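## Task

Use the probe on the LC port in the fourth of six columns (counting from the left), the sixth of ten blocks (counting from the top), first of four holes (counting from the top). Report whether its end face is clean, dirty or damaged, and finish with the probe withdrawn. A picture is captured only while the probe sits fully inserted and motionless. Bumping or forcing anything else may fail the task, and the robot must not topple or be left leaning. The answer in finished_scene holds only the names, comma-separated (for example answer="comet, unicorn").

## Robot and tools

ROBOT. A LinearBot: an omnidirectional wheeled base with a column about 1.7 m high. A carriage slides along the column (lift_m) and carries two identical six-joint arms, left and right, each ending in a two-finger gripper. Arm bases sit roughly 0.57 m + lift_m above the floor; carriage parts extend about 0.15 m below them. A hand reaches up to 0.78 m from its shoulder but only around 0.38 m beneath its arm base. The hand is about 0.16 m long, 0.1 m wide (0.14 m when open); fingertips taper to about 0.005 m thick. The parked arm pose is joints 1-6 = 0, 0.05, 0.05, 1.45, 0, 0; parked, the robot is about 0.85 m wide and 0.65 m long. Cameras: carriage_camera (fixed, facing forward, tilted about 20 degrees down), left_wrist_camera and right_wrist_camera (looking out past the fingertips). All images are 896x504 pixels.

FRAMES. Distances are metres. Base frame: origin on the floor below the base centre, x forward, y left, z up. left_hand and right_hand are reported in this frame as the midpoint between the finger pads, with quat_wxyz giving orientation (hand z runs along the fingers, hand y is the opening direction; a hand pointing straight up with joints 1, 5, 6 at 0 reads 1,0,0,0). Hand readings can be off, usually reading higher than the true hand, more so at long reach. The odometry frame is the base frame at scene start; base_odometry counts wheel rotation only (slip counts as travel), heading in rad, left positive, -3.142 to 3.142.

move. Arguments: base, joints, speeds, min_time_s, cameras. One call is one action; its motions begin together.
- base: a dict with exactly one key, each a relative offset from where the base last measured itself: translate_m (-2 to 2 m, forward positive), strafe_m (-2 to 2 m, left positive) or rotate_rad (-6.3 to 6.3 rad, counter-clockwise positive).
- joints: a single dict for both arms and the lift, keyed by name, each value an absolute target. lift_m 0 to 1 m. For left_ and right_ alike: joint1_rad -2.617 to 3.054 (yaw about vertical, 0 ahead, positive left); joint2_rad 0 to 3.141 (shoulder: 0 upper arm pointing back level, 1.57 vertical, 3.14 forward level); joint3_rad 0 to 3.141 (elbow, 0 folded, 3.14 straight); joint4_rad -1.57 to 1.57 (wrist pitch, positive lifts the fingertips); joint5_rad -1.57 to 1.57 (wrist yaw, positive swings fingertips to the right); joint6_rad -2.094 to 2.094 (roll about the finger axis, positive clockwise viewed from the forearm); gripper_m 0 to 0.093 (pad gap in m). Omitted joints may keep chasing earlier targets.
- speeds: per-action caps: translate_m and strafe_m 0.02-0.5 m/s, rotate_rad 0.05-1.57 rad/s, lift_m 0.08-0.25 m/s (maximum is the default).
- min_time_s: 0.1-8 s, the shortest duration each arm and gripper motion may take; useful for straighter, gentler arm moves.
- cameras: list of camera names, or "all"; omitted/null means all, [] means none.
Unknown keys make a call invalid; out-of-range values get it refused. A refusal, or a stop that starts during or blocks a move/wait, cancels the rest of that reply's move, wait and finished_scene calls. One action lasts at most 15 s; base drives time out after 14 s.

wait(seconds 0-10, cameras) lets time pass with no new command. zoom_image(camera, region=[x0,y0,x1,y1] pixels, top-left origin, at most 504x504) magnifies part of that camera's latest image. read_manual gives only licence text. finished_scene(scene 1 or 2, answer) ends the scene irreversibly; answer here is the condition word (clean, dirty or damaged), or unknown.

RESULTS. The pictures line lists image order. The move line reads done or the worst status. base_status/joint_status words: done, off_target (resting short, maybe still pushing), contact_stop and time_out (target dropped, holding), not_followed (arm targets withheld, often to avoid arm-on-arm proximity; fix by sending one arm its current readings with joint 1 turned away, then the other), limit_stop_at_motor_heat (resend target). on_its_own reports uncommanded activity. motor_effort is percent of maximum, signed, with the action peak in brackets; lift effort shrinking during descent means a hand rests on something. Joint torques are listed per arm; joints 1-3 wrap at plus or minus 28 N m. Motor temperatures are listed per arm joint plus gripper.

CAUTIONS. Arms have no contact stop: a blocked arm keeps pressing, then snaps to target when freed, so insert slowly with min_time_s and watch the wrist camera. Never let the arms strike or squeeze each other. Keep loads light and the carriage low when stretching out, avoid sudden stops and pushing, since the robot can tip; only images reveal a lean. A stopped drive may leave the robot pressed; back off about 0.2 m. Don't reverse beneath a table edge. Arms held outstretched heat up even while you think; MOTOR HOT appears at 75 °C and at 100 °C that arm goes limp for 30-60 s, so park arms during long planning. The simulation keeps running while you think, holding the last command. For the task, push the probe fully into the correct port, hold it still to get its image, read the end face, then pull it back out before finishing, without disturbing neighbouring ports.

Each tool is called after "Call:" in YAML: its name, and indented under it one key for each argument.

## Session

Call:
move:

Scene clock: 0.00 s.
Joint torques (N m): no reading
Motor temperatures (°C): left_arm=[26 31 39 36 25 25 23] | right_arm=[26 33 40 39 26 26 26]
base_odometry: x=+0.000 y=+0.000 heading=+0.000
base_status: not commanded
joint_positions: lift_m=+0.024 left_joint1_rad=-0.576 left_joint2_rad=+1.221 left_joint3_rad=+0.842 left_joint4_rad=+0.544 left_joint5_rad=+0.198 left_joint6_rad=-0.034 left_gripper_m=+0.09396 right_joint1_rad=+0.538 right_joint2_rad=+1.251 right_joint3_rad=+0.762 right_joint4_rad=+0.452 right_joint5_rad=+0.557 right_joint6_rad=-0.015 right_gripper_m=+0.04711
joint_status: not commanded
motor_effort: lift_m=+21 drive_wheels=-1
left_hand: x=+0.5614 y=+0.0626 z=+0.9904 quat_wxyz=(+0.705, +0.245, +0.599, -0.289) (m; base frame)
right_hand: x=+0.6199 y=-0.1914 z=+0.9176 quat_wxyz=(+0.696, -0.005, +0.718, -0.019) (m; base frame)
pictures: carriage_camera, left_wrist_camera, right_wrist_camera

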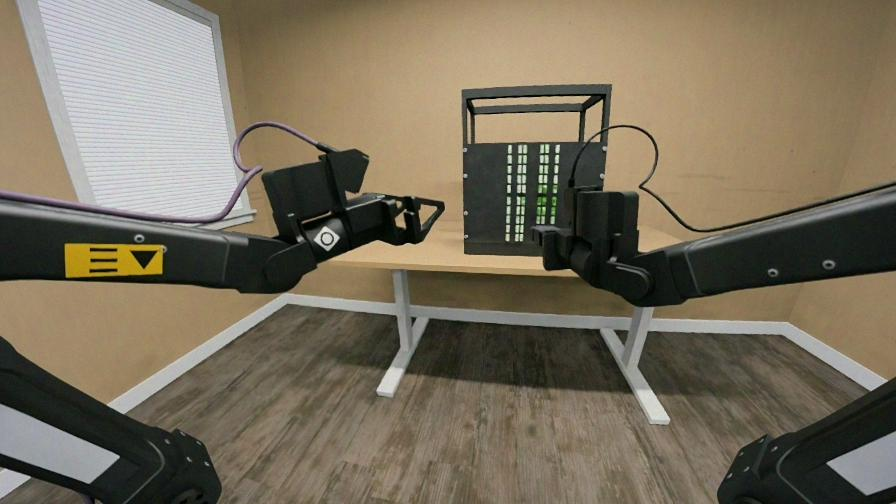

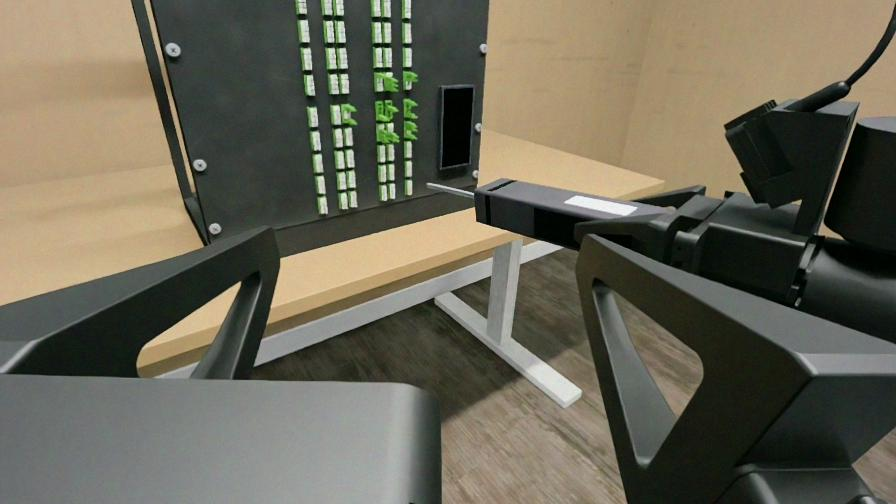

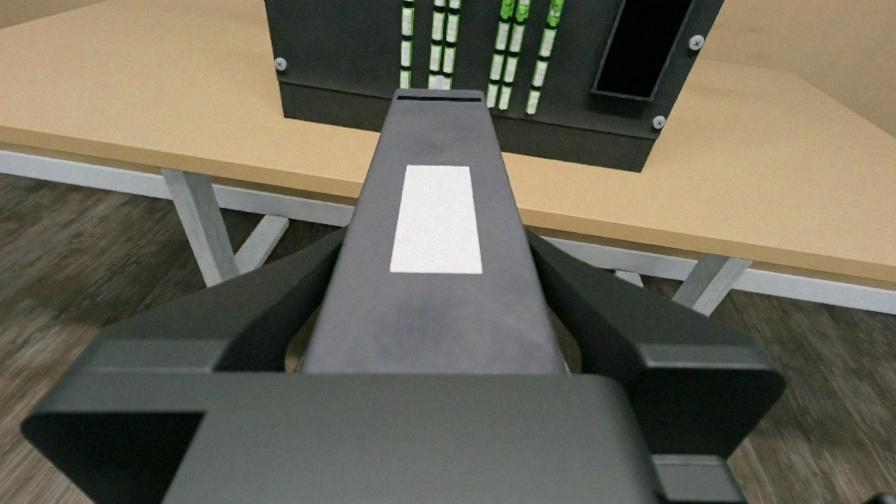

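Call:
move:
  joints: {"right_joint4_rad": 0.618, "right_joint5_rad": 0.514, "right_joint6_rad": 0.02, "left_joint1_rad": -0.6, "left_joint2_rad": 1.2, "left_joint3_rad": 0.85, "left_joint4_rad": 0.35, "left_joint5_rad": 0.2}
  min_time_s: 2
  cameras: []

Call:
move:
  base: {"rotate_rad": -0.15}
  speeds: {"rotate_rad": 0.15}

Scene clock: 58.77 s.
Joint torques (N m): left_arm=[-0.62 -6.26 9.55 1.92 0.09 -0.01] | right_arm=[0.05 -5.26 6.23 2.59 -0.09 -0.01]
Motor temperatures (°C): left_arm=[26 33 45 44 25 25 23] | right_arm=[26 36 45 53 26 26 27]
move: off_target
base_odometry: x=+0.000 y=+0.000 heading=+0.000
base_status: not commanded
joint_positions: lift_m=+0.024 left_joint1_rad=-0.594 left_joint2_rad=+1.217 left_joint3_rad=+0.842 left_joint4_rad=+0.358 left_joint5_rad=+0.198 left_joint6_rad=-0.034 left_gripper_m=+0.09396 right_joint1_rad=+0.538 right_joint2_rad=+1.255 right_joint3_rad=+0.762 right_joint4_rad=+0.537 right_joint5_rad=+0.522 right_joint6_rad=+0.011 right_gripper_m=+0.04711
joint_status: right_joint4_rad off_target (ended at +0.537, target +0.618); the others done
motor_effort: lift_m=+21(21) drive_wheels=-2(2)
left_hand: x=+0.5587 y=+0.0554 z=+0.9472 quat_wxyz=(+0.642, +0.263, +0.663, -0.283) (m; base frame)
right_hand: x=+0.6205 y=-0.1851 z=+0.9350 quat_wxyz=(+0.720, +0.006, +0.693, +0.017) (m; base frame)
pictures: none
No camera images: "cameras" was empty.

Scene clock: 60.27 s.
Joint torques (N m): left_arm=[-0.36 -5.82 9.54 1.94 0.09 -0.02] | right_arm=[0.02 -5.52 6.26 2.58 -0.04 0]
Motor temperatures (°C): left_arm=[26 33 45 43 25 25 23] | right_arm=[26 36 45 53 26 26 27]
move: done
base_odometry: x=+0.000 y=+0.000 heading=-0.149
base_status: done
joint_positions: lift_m=+0.024 left_joint1_rad=-0.596 left_joint2_rad=+1.213 left_joint3_rad=+0.842 left_joint4_rad=+0.356 left_joint5_rad=+0.199 left_joint6_rad=-0.034 left_gripper_m=+0.09396 right_joint1_rad=+0.538 right_joint2_rad=+1.258 right_joint3_rad=+0.762 right_joint4_rad=+0.539 right_joint5_rad=+0.518 right_joint6_rad=+0.012 right_gripper_m=+0.04711
joint_status: not commanded
motor_effort: lift_m=+21(21) drive_wheels=+7(13)
left_hand: x=+0.5573 y=+0.0551 z=+0.9484 quat_wxyz=(+0.642, +0.263, +0.661, -0.284) (m; base frame)
right_hand: x=+0.6210 y=-0.1843 z=+0.9344 quat_wxyz=(+0.720, +0.005, +0.694, +0.019) (m; base frame)
pictures: carriage_camera, left_wrist_camera, right_wrist_camera

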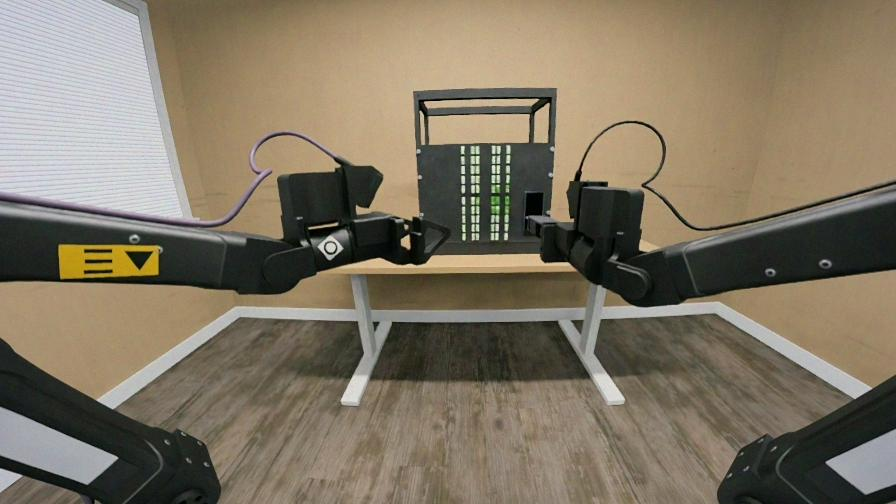

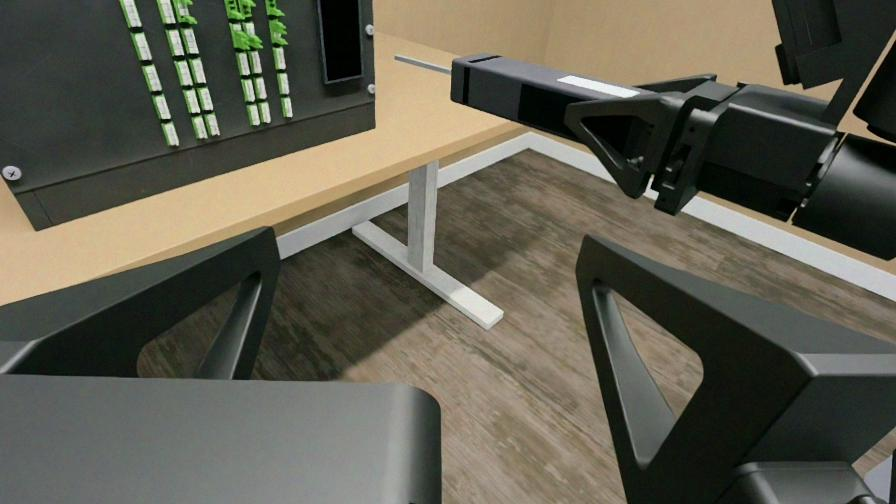

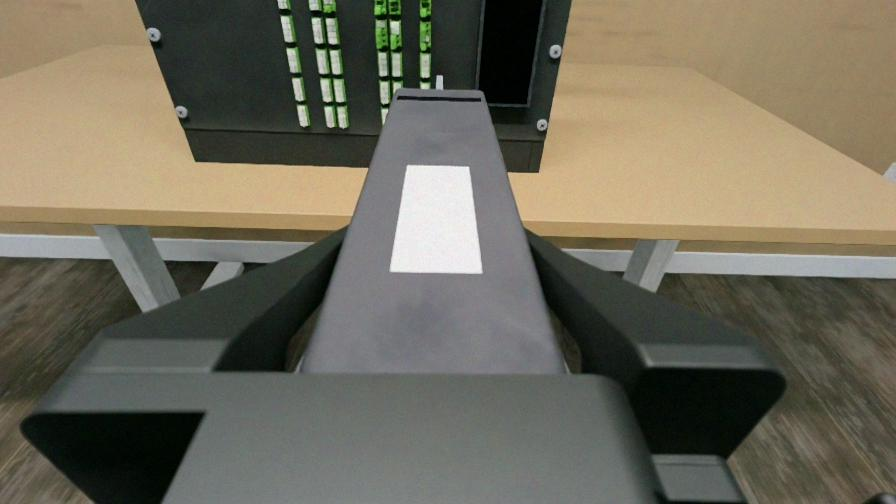

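Call:
move:
  base: {"strafe_m": 0.07}
  speeds: {"strafe_m": 0.1}
  joints: {"right_joint4_rad": 0.635}
  cameras: []

Call:
move:
  base: {"translate_m": 0.1}
  speeds: {"translate_m": 0.1}

Call:
zoom_image:
  camera: "right_wrist_camera"
  region: [340, 0, 540, 120]

Call:
zoom_image:
  camera: "left_wrist_camera"
  region: [100, 0, 480, 170]

Scene clock: 85.83 s.
Joint torques (N m): left_arm=[-0.29 -5.82 9.52 1.94 0.09 -0.01] | right_arm=[0.08 -5.5 6.24 2.57 -0.05 0]
Motor temperatures (°C): left_arm=[26 33 47 42 25 25 23] | right_arm=[26 36 46 56 26 26 28]
move: off_target
base_odometry: x=+0.010 y=+0.069 heading=-0.150
base_status: done
joint_positions: lift_m=+0.024 left_joint1_rad=-0.597 left_joint2_rad=+1.213 left_joint3_rad=+0.842 left_joint4_rad=+0.356 left_joint5_rad=+0.198 left_joint6_rad=-0.034 left_gripper_m=+0.09396 right_joint1_rad=+0.538 right_joint2_rad=+1.258 right_joint3_rad=+0.762 right_joint4_rad=+0.555 right_joint5_rad=+0.516 right_joint6_rad=+0.012 right_gripper_m=+0.04711
joint_status: right_joint4_rad off_target (ended at +0.555, target +0.635)
motor_effort: lift_m=+21(21) drive_wheels=+2(17)
left_hand: x=+0.5572 y=+0.0549 z=+0.9483 quat_wxyz=(+0.642, +0.263, +0.662, -0.284) (m; base frame)
right_hand: x=+0.6208 y=-0.1840 z=+0.9381 quat_wxyz=(+0.725, +0.007, +0.688, +0.022) (m; base frame)
pictures: none
No camera images: "cameras" was empty.

Scene clock: 87.53 s.
Joint torques (N m): left_arm=[-0.29 -5.81 9.55 1.95 0.1 -0.01] | right_arm=[0.03 -5.49 6.17 2.53 -0.04 0.01]
Motor temperatures (°C): left_arm=[26 33 47 42 25 25 23] | right_arm=[26 36 46 56 26 26 28]
move: done
base_odometry: x=+0.109 y=+0.054 heading=-0.149
base_status: done
joint_positions: lift_m=+0.024 left_joint1_rad=-0.597 left_joint2_rad=+1.213 left_joint3_rad=+0.842 left_joint4_rad=+0.354 left_joint5_rad=+0.197 left_joint6_rad=-0.034 left_gripper_m=+0.09396 right_joint1_rad=+0.538 right_joint2_rad=+1.258 right_joint3_rad=+0.762 right_joint4_rad=+0.559 right_joint5_rad=+0.516 right_joint6_rad=+0.012 right_gripper_m=+0.04711
joint_status: not commanded
motor_effort: lift_m=+21(21) drive_wheels=-5(12)
left_hand: x=+0.5572 y=+0.0549 z=+0.9480 quat_wxyz=(+0.642, +0.264, +0.662, -0.284) (m; base frame)
right_hand: x=+0.6208 y=-0.1840 z=+0.9388 quat_wxyz=(+0.726, +0.008, +0.687, +0.023) (m; base frame)
pictures: carriage_camera, left_wrist_camera, right_wrist_camera

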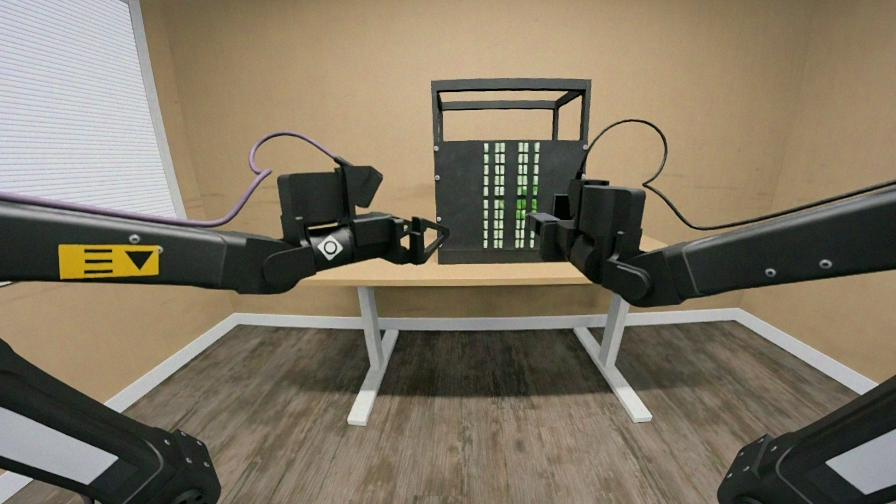

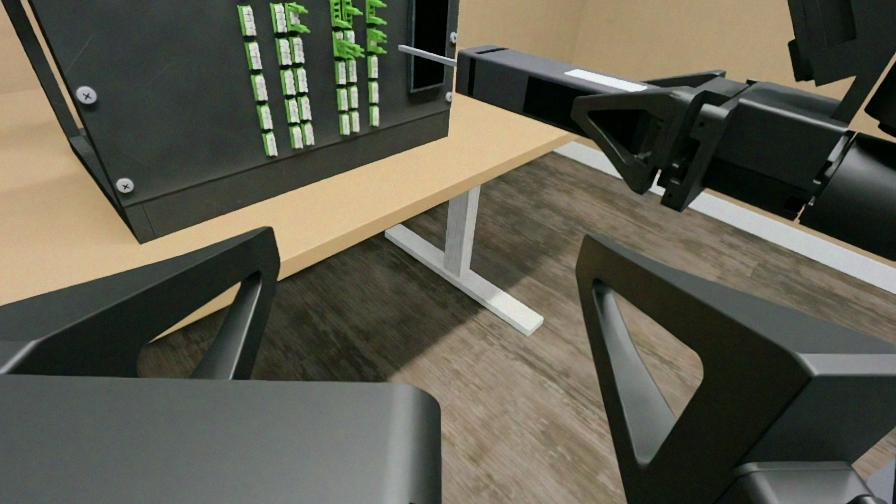

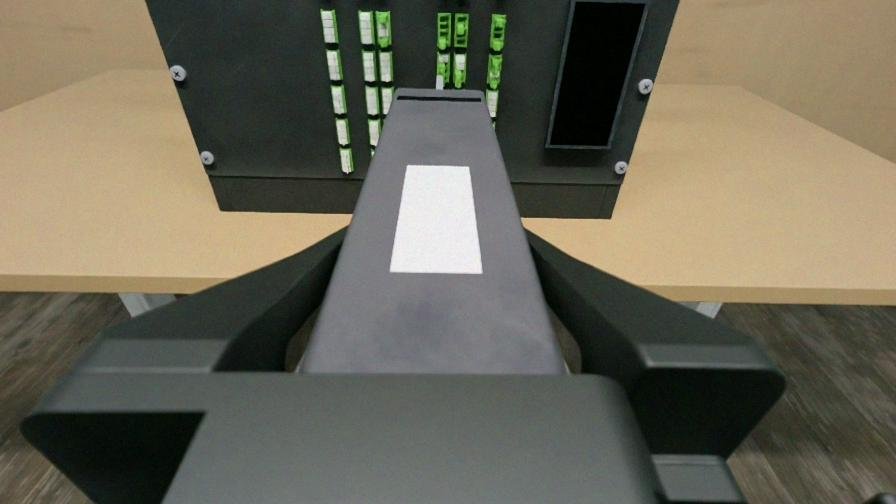

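Scaled by 2.520 from the camera's 896x504 image, which has a finer 1280x720 frame.

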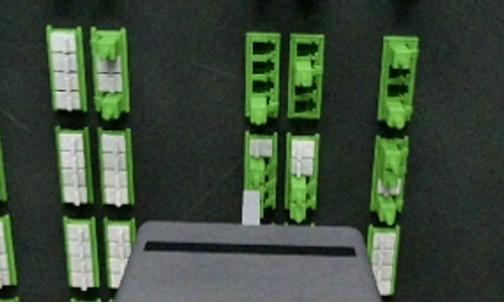

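Scaled by 1.326 from the camera's 896x504 image, which has a finer 1280x720 frame.

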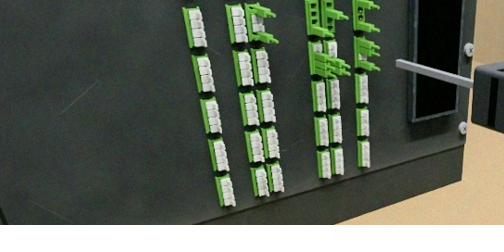

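Call:
move:
  joints: {"lift_m": 0.040}
  cameras: []

Call:
move:
  base: {"translate_m": 0.07}
  speeds: {"translate_m": 0.08}

Call:
zoom_image:
  camera: "right_wrist_camera"
  region: [390, 0, 510, 90]

Call:
zoom_image:
  camera: "left_wrist_camera"
  region: [320, 0, 480, 100]

Scene clock: 104.90 s.
Joint torques (N m): left_arm=[-0.28 -5.37 9.57 1.99 0.1 -0.01] | right_arm=[0.05 -5.86 6.94 2.47 -0.02 -0.02]
Motor temperatures (°C): left_arm=[26 33 47 42 25 25 23] | right_arm=[26 36 46 58 26 26 28]
move: done
base_odometry: x=+0.109 y=+0.054 heading=-0.149
base_status: not commanded
joint_positions: lift_m=+0.040 left_joint1_rad=-0.597 left_joint2_rad=+1.208 left_joint3_rad=+0.842 left_joint4_rad=+0.351 left_joint5_rad=+0.197 left_joint6_rad=-0.034 left_gripper_m=+0.09396 right_joint1_rad=+0.538 right_joint2_rad=+1.260 right_joint3_rad=+0.753 right_joint4_rad=+0.566 right_joint5_rad=+0.516 right_joint6_rad=+0.012 right_gripper_m=+0.04711
joint_status: all done
motor_effort: lift_m=+23(28) drive_wheels=-4(5)
left_hand: x=+0.5564 y=+0.0554 z=+0.9642 quat_wxyz=(+0.642, +0.264, +0.662, -0.284) (m; base frame)
right_hand: x=+0.6208 y=-0.1840 z=+0.9509 quat_wxyz=(+0.725, +0.007, +0.689, +0.022) (m; base frame)
pictures: none
No camera images: "cameras" was empty.

Scene clock: 106.47 s.
Joint torques (N m): left_arm=[-0.2 -5.34 9.57 1.99 0.1 -0.01] | right_arm=[0.09 -5.81 6.93 2.51 -0.04 -0.01]
Motor temperatures (°C): left_arm=[26 33 47 42 25 25 23] | right_arm=[26 36 46 57 26 26 28]
move: done
base_odometry: x=+0.179 y=+0.044 heading=-0.149
base_status: done
joint_positions: lift_m=+0.040 left_joint1_rad=-0.598 left_joint2_rad=+1.208 left_joint3_rad=+0.842 left_joint4_rad=+0.351 left_joint5_rad=+0.197 left_joint6_rad=-0.034 left_gripper_m=+0.09396 right_joint1_rad=+0.538 right_joint2_rad=+1.260 right_joint3_rad=+0.753 right_joint4_rad=+0.565 right_joint5_rad=+0.516 right_joint6_rad=+0.012 right_gripper_m=+0.04711
joint_status: not commanded
motor_effort: lift_m=+23(23) drive_wheels=-5(13)
left_hand: x=+0.5563 y=+0.0552 z=+0.9642 quat_wxyz=(+0.642, +0.264, +0.662, -0.284) (m; base frame)
right_hand: x=+0.6208 y=-0.1840 z=+0.9505 quat_wxyz=(+0.724, +0.007, +0.689, +0.022) (m; base frame)
pictures: carriage_camera, left_wrist_camera, right_wrist_camera

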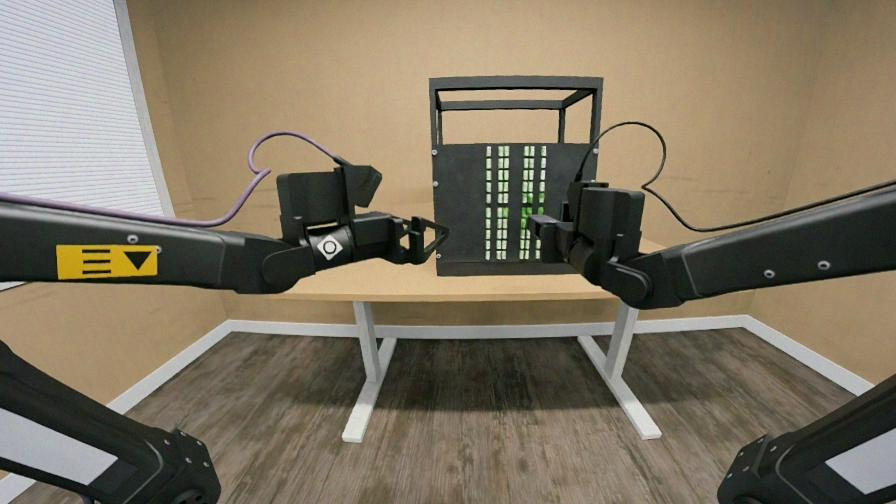

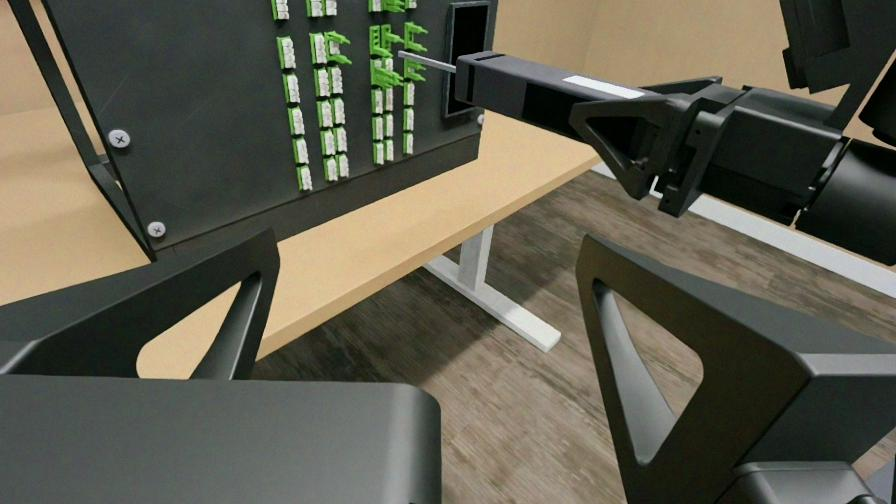

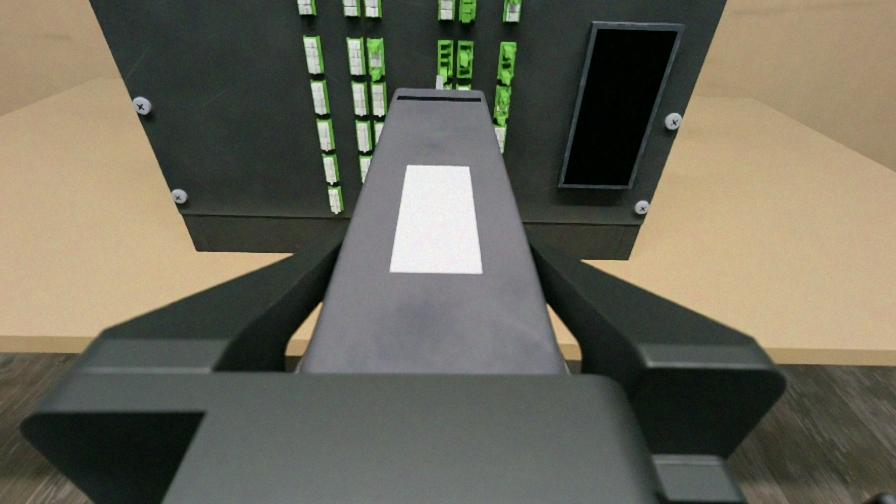

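Scaled by 4.200 from the camera's 896x504 image, which has a finer 1280x720 frame.

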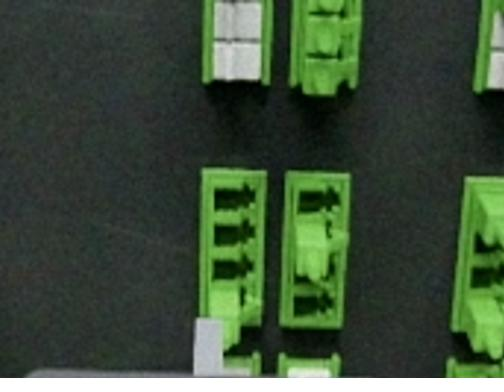

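Scaled by 3.150 from the camera's 896x504 image, which has a finer 1280x720 frame.

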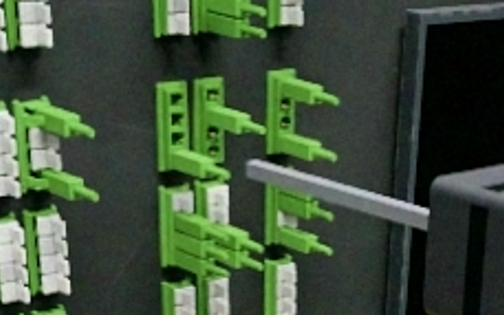

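Call:
move:
  joints: {"lift_m": 0.0475, "right_joint1_rad": 0.514, "right_joint5_rad": 0.496}
  min_time_s: 1
  cameras: ["right_wrist_camera", "left_wrist_camera"]

Call:
zoom_image:
  camera: "right_wrist_camera"
  region: [390, 0, 510, 90]

Call:
zoom_image:
  camera: "left_wrist_camera"
  region: [320, 0, 480, 100]

Scene clock: 124.73 s.
Joint torques (N m): left_arm=[-0.25 -5.2 9.54 1.99 0.1 -0.01] | right_arm=[-0.5 -5.85 6.86 2.49 -0.1 -0.01]
Motor temperatures (°C): left_arm=[26 33 48 43 25 25 23] | right_arm=[26 36 47 56 26 26 28]
move: done
base_odometry: x=+0.179 y=+0.044 heading=-0.149
base_status: not commanded
joint_positions: lift_m=+0.047 left_joint1_rad=-0.598 left_joint2_rad=+1.207 left_joint3_rad=+0.842 left_joint4_rad=+0.351 left_joint5_rad=+0.197 left_joint6_rad=-0.034 left_gripper_m=+0.09396 right_joint1_rad=+0.520 right_joint2_rad=+1.261 right_joint3_rad=+0.753 right_joint4_rad=+0.565 right_joint5_rad=+0.505 right_joint6_rad=+0.012 right_gripper_m=+0.04711
joint_status: all done
motor_effort: lift_m=+24(28) drive_wheels=+0(5)
left_hand: x=+0.5561 y=+0.0554 z=+0.9720 quat_wxyz=(+0.642, +0.264, +0.661, -0.284) (m; base frame)
right_hand: x=+0.6233 y=-0.1889 z=+0.9576 quat_wxyz=(+0.724, +0.008, +0.689, +0.020) (m; base frame)
pictures: left_wrist_camera, right_wrist_camera

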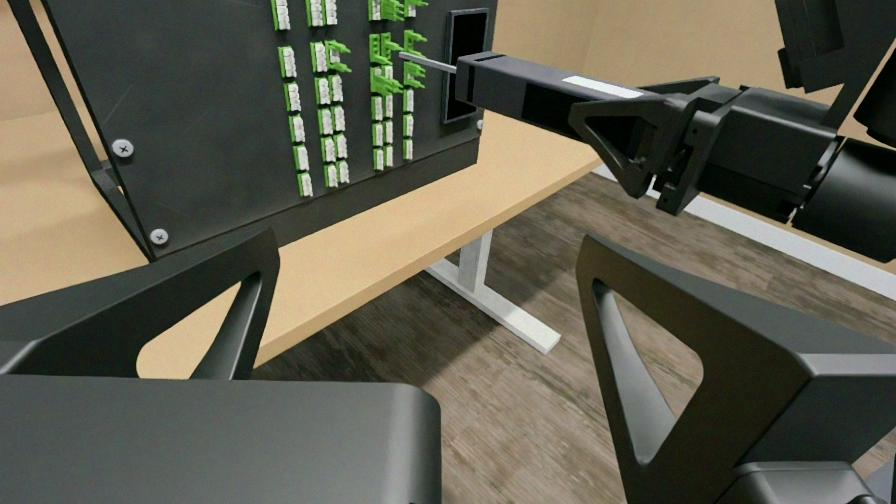

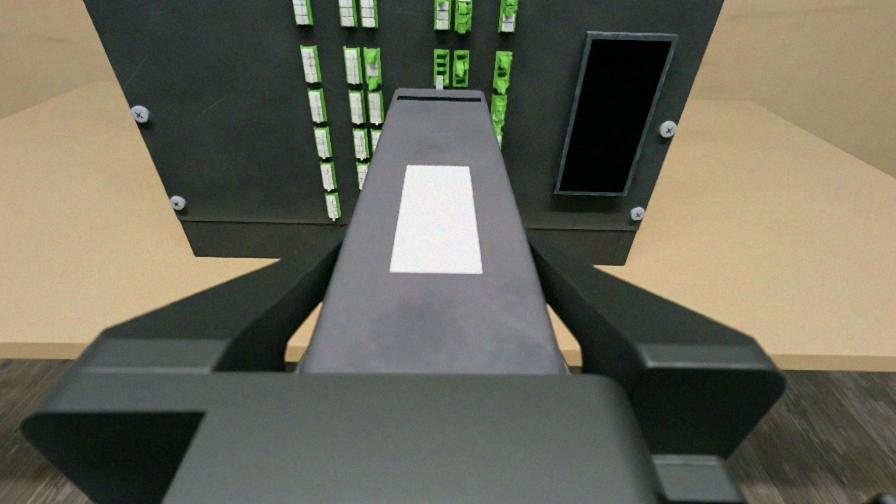

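Scaled by 4.200 from the camera's 896x504 image, which has a finer 1280x720 frame.

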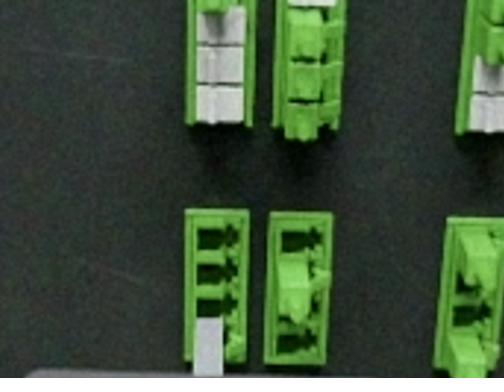

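Scaled by 3.150 from the camera's 896x504 image, which has a finer 1280x720 frame.

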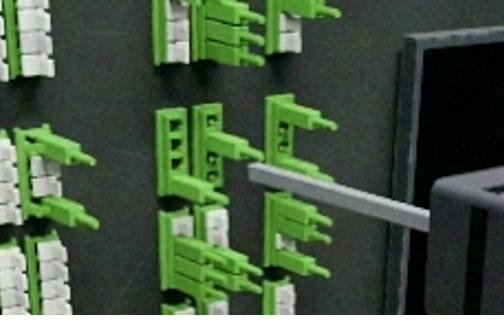

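Call:
move:
  base: {"translate_m": 0.035}
  speeds: {"translate_m": 0.04}
  joints: {"right_joint5_rad": 0.492}
  cameras: ["right_wrist_camera", "left_wrist_camera"]

Call:
zoom_image:
  camera: "right_wrist_camera"
  region: [415, 30, 475, 90]

Call:
zoom_image:
  camera: "left_wrist_camera"
  region: [360, 10, 440, 70]

Scene clock: 133.03 s.
Joint torques (N m): left_arm=[-0.18 -5.19 9.55 2 0.1 -0.01] | right_arm=[-0.51 -5.9 6.82 2.52 -0.08 -0.01]
Motor temperatures (°C): left_arm=[26 33 48 43 25 25 23] | right_arm=[26 37 47 56 26 26 28]
move: done
base_odometry: x=+0.213 y=+0.039 heading=-0.149
base_status: done
joint_positions: lift_m=+0.047 left_joint1_rad=-0.598 left_joint2_rad=+1.207 left_joint3_rad=+0.842 left_joint4_rad=+0.351 left_joint5_rad=+0.198 left_joint6_rad=-0.034 left_gripper_m=+0.09396 right_joint1_rad=+0.520 right_joint2_rad=+1.261 right_joint3_rad=+0.753 right_joint4_rad=+0.564 right_joint5_rad=+0.499 right_joint6_rad=+0.012 right_gripper_m=+0.04711
joint_status: all done
motor_effort: lift_m=+24(24) drive_wheels=-4(14)
left_hand: x=+0.5560 y=+0.0552 z=+0.9720 quat_wxyz=(+0.642, +0.264, +0.661, -0.284) (m; base frame)
right_hand: x=+0.6232 y=-0.1879 z=+0.9576 quat_wxyz=(+0.724, +0.006, +0.689, +0.022) (m; base frame)
pictures: left_wrist_camera, right_wrist_camera

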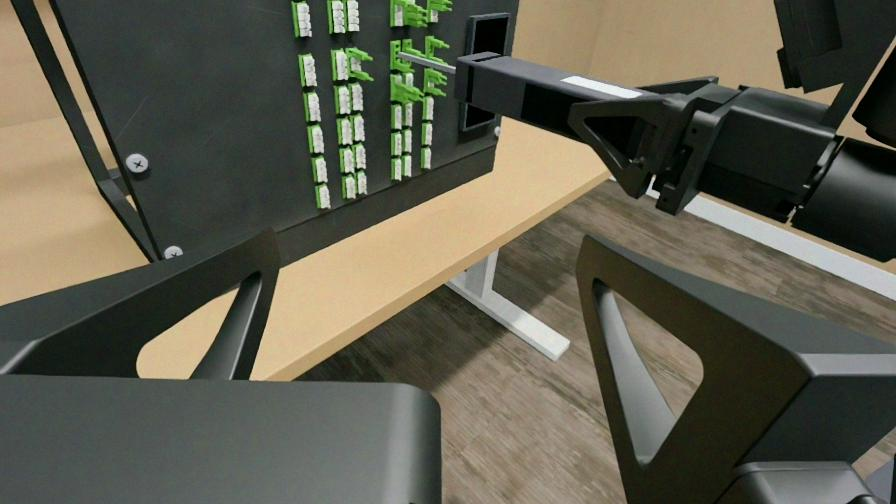

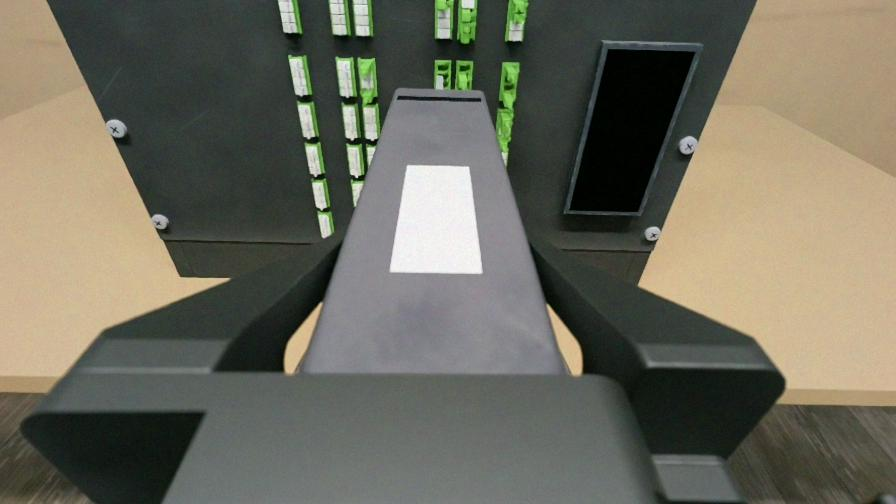

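Scaled by 8.400 from the camera's 896x504 image, which has a finer 1280x720 frame.

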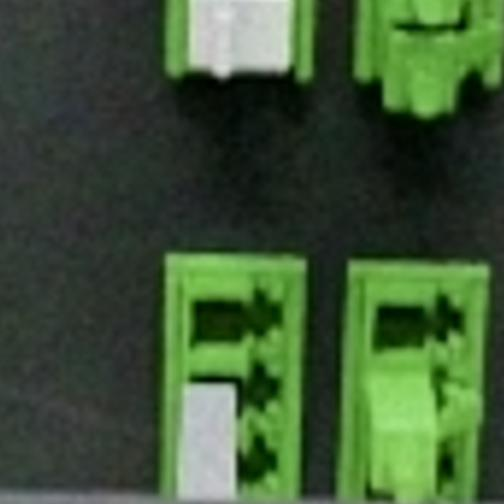

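Scaled by 6.300 from the camera's 896x504 image, which has a finer 1280x720 frame.

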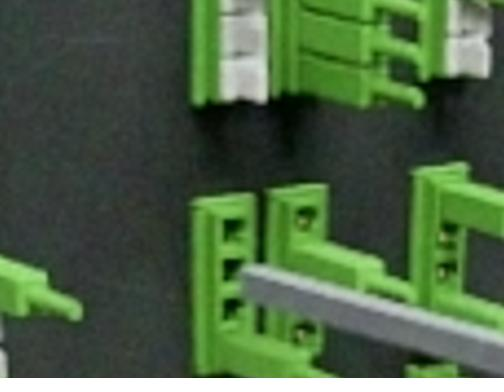

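Call:
move:
  base: {"translate_m": 0.012}
  speeds: {"translate_m": 0.03}
  joints: {"lift_m": 0.0488, "right_joint1_rad": 0.510, "right_joint5_rad": 0.488}
  cameras: ["right_wrist_camera", "left_wrist_camera"]

Call:
zoom_image:
  camera: "right_wrist_camera"
  region: [425, 50, 455, 90]

Call:
zoom_image:
  camera: "left_wrist_camera"
  region: [375, 25, 435, 75]

Scene clock: 146.90 s.
Joint torques (N m): left_arm=[-0.23 -5.07 9.58 2.02 0.1 -0.01] | right_arm=[-1.48 -3.37 7.73 2.67 -0.16 -0.01]
Motor temperatures (°C): left_arm=[26 33 48 44 25 25 23] | right_arm=[26 37 48 57 26 26 28]
move: done
base_odometry: x=+0.225 y=+0.038 heading=-0.149
base_status: done
joint_positions: lift_m=+0.048 left_joint1_rad=-0.598 left_joint2_rad=+1.206 left_joint3_rad=+0.842 left_joint4_rad=+0.349 left_joint5_rad=+0.198 left_joint6_rad=-0.034 left_gripper_m=+0.09396 right_joint1_rad=+0.528 right_joint2_rad=+1.236 right_joint3_rad=+0.742 right_joint4_rad=+0.547 right_joint5_rad=+0.505 right_joint6_rad=+0.012 right_gripper_m=+0.04711
joint_status: all done
motor_effort: lift_m=+25(27) drive_wheels=+3(13)
left_hand: x=+0.5558 y=+0.0553 z=+0.9732 quat_wxyz=(+0.642, +0.264, +0.662, -0.284) (m; base frame)
right_hand: x=+0.6176 y=-0.1885 z=+0.9592 quat_wxyz=(+0.723, +0.005, +0.691, +0.022) (m; base frame)
pictures: left_wrist_camera, right_wrist_camera

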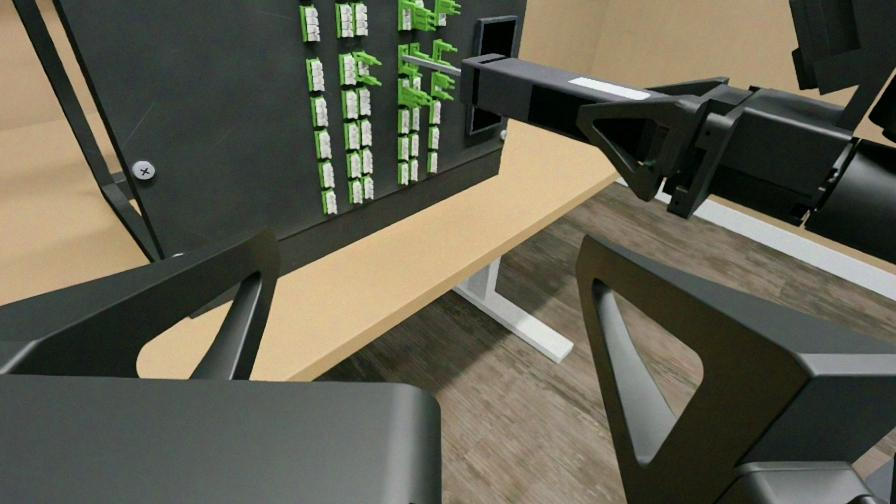

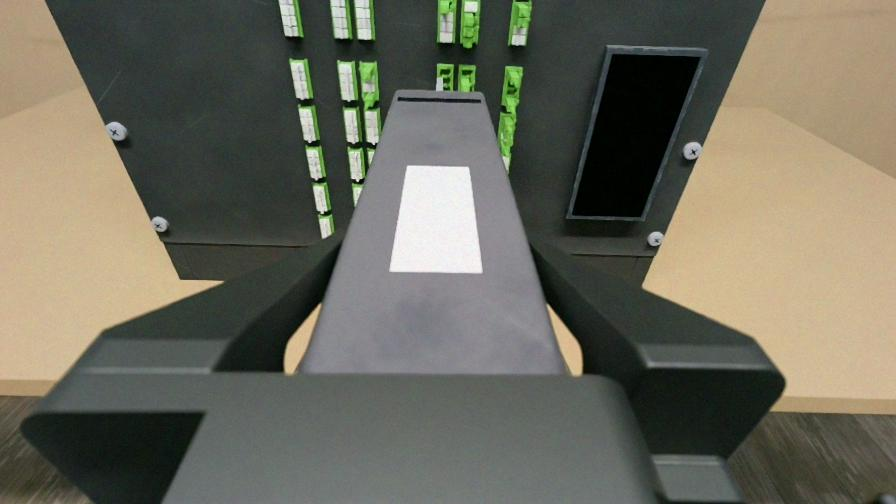

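Scaled by 12.600 from the camera's 896x504 image, which has a finer 1280x720 frame.

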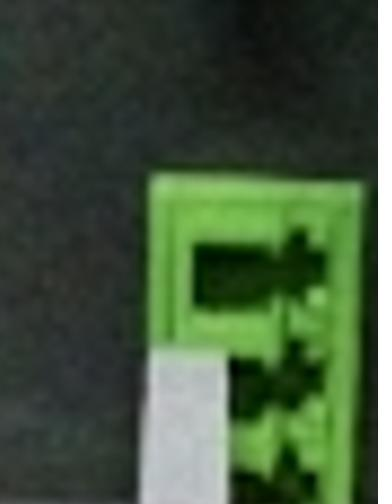

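Scaled by 8.400 from the camera's 896x504 image, which has a finer 1280x720 frame.

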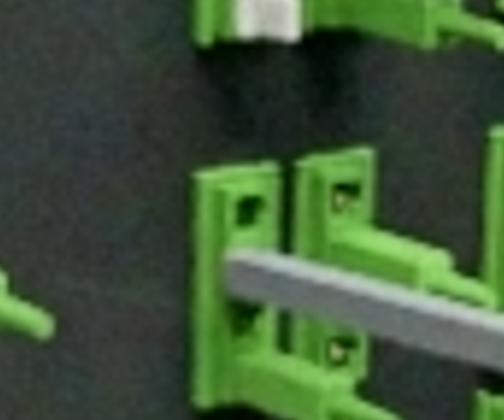

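Call:
move:
  base: {"translate_m": -0.015}
  speeds: {"translate_m": 0.03}
  cameras: ["right_wrist_camera", "left_wrist_camera"]

Call:
zoom_image:
  camera: "right_wrist_camera"
  region: [425, 40, 455, 90]

Call:
zoom_image:
  camera: "left_wrist_camera"
  region: [375, 25, 435, 75]

Scene clock: 155.73 s.
Joint torques (N m): left_arm=[-0.21 -5.09 9.57 2.01 0.09 -0.01] | right_arm=[-0.49 -5.46 7.72 2.5 -0.08 -0.03]
Motor temperatures (°C): left_arm=[26 33 48 44 25 25 23] | right_arm=[26 36 48 56 26 26 28]
move: done
base_odometry: x=+0.210 y=+0.040 heading=-0.149
base_status: done
joint_positions: lift_m=+0.048 left_joint1_rad=-0.598 left_joint2_rad=+1.206 left_joint3_rad=+0.842 left_joint4_rad=+0.349 left_joint5_rad=+0.198 left_joint6_rad=-0.034 left_gripper_m=+0.09396 right_joint1_rad=+0.516 right_joint2_rad=+1.257 right_joint3_rad=+0.742 right_joint4_rad=+0.560 right_joint5_rad=+0.495 right_joint6_rad=+0.012 right_gripper_m=+0.04711
joint_status: not commanded
motor_effort: lift_m=+25(25) drive_wheels=-1(12)
left_hand: x=+0.5558 y=+0.0553 z=+0.9732 quat_wxyz=(+0.642, +0.264, +0.662, -0.284) (m; base frame)
right_hand: x=+0.6226 y=-0.1897 z=+0.9542 quat_wxyz=(+0.721, +0.005, +0.693, +0.019) (m; base frame)
pictures: left_wrist_camera, right_wrist_camera

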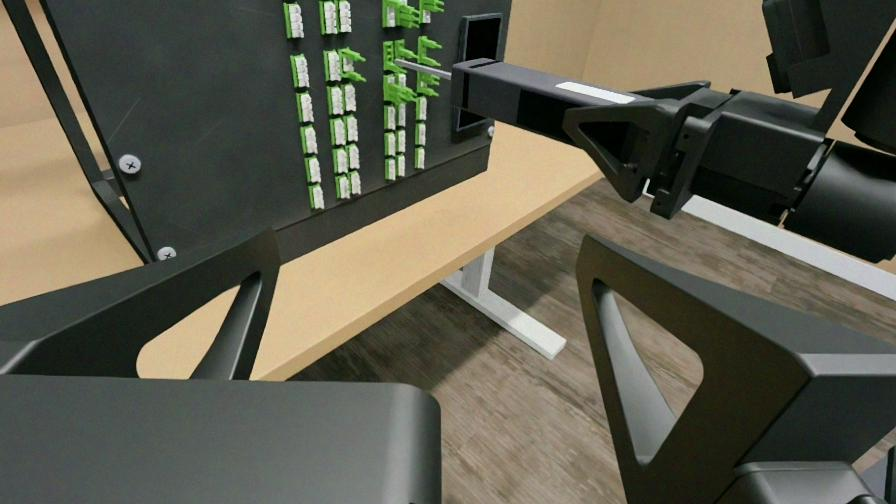

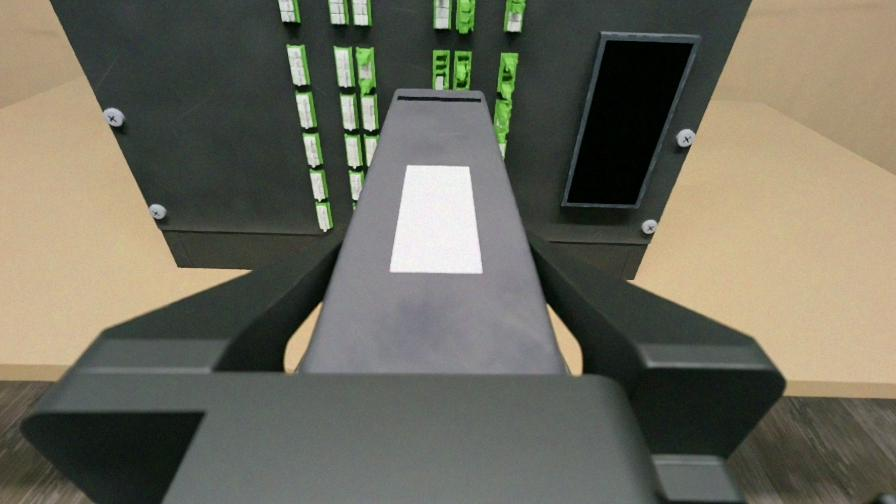

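Scaled by 10.080 from the camera's 896x504 image, which has a finer 1280x720 frame.

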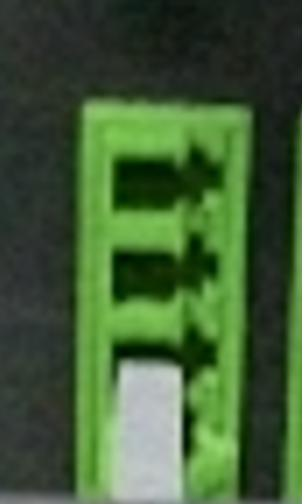

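Scaled by 8.400 from the camera's 896x504 image, which has a finer 1280x720 frame.

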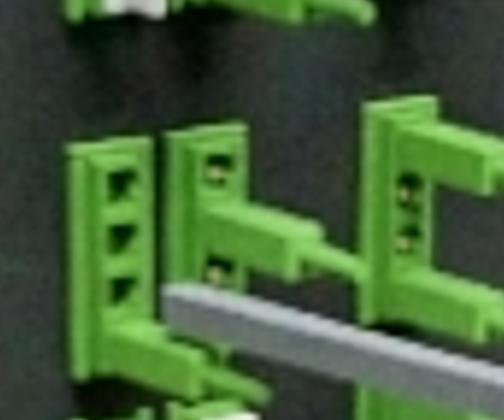

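Call:
move:
  joints: {"right_joint4_rad": 0.65}
  min_time_s: 1
  cameras: ["right_wrist_camera", "left_wrist_camera"]

Call:
zoom_image:
  camera: "right_wrist_camera"
  region: [425, 40, 455, 90]

Call:
zoom_image:
  camera: "left_wrist_camera"
  region: [375, 25, 435, 75]

Scene clock: 178.93 s.
Joint torques (N m): left_arm=[-0.21 -5.09 9.55 2.01 0.1 -0.01] | right_arm=[-0.51 -5.42 7.66 2.61 -0.09 -0.01]
Motor temperatures (°C): left_arm=[26 33 49 46 25 25 23] | right_arm=[26 36 49 60 26 26 28]
move: off_target
base_odometry: x=+0.210 y=+0.040 heading=-0.149
base_status: not commanded
joint_positions: lift_m=+0.048 left_joint1_rad=-0.598 left_joint2_rad=+1.206 left_joint3_rad=+0.842 left_joint4_rad=+0.349 left_joint5_rad=+0.198 left_joint6_rad=-0.034 left_gripper_m=+0.09396 right_joint1_rad=+0.516 right_joint2_rad=+1.257 right_joint3_rad=+0.742 right_joint4_rad=+0.569 right_joint5_rad=+0.495 right_joint6_rad=+0.012 right_gripper_m=+0.04711
joint_status: right_joint4_rad off_target (ended at +0.569, target +0.650)
motor_effort: lift_m=+25(25) drive_wheels=-1(2)
left_hand: x=+0.5558 y=+0.0553 z=+0.9732 quat_wxyz=(+0.642, +0.264, +0.662, -0.284) (m; base frame)
right_hand: x=+0.6225 y=-0.1897 z=+0.9561 quat_wxyz=(+0.723, +0.006, +0.690, +0.021) (m; base frame)
pictures: left_wrist_camera, right_wrist_camera

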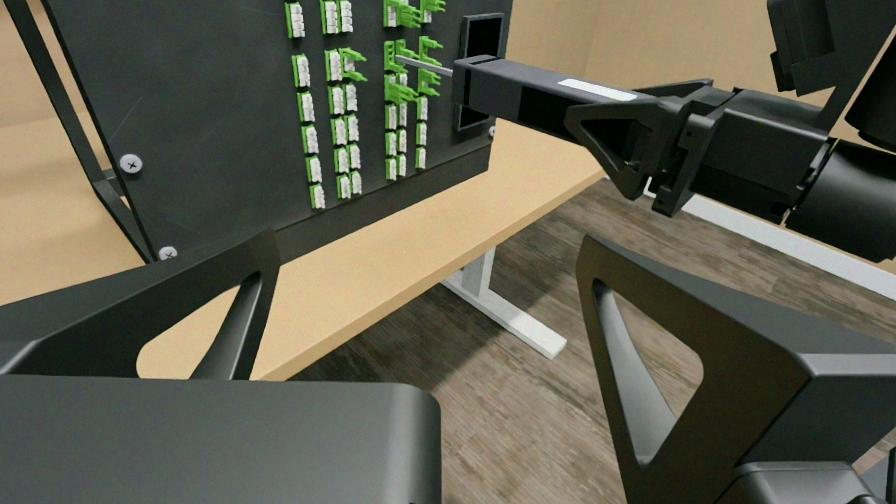

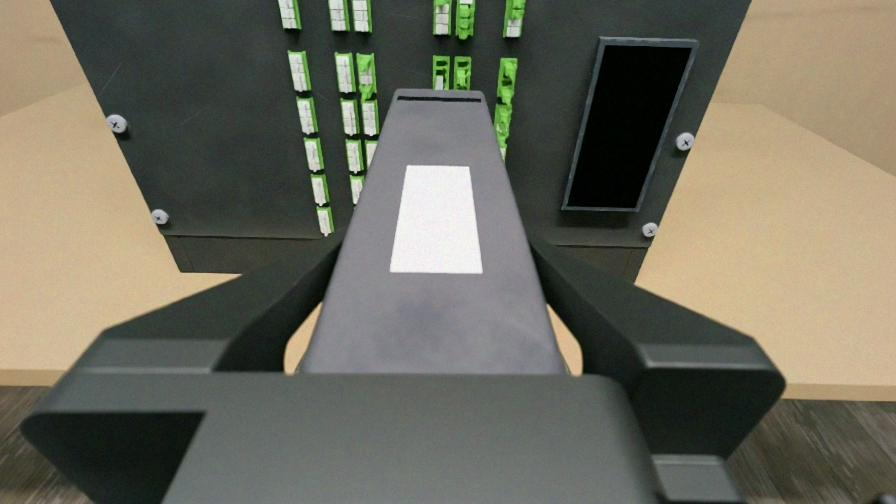

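Scaled by 10.080 from the camera's 896x504 image, which has a finer 1280x720 frame.

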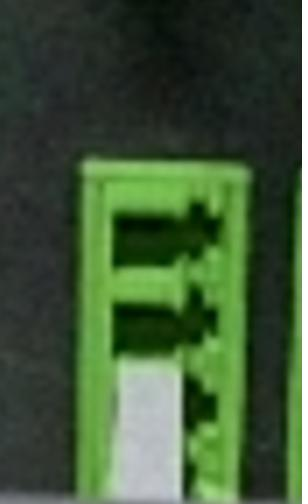

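Scaled by 8.400 from the camera's 896x504 image, which has a finer 1280x720 frame.

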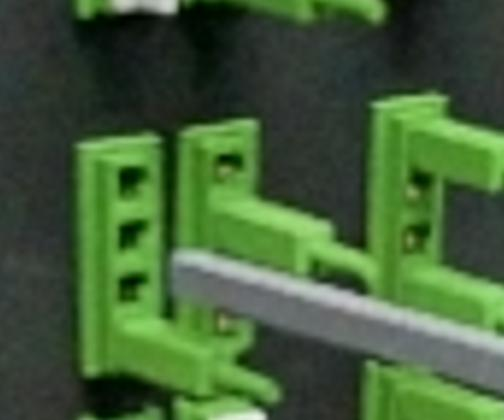

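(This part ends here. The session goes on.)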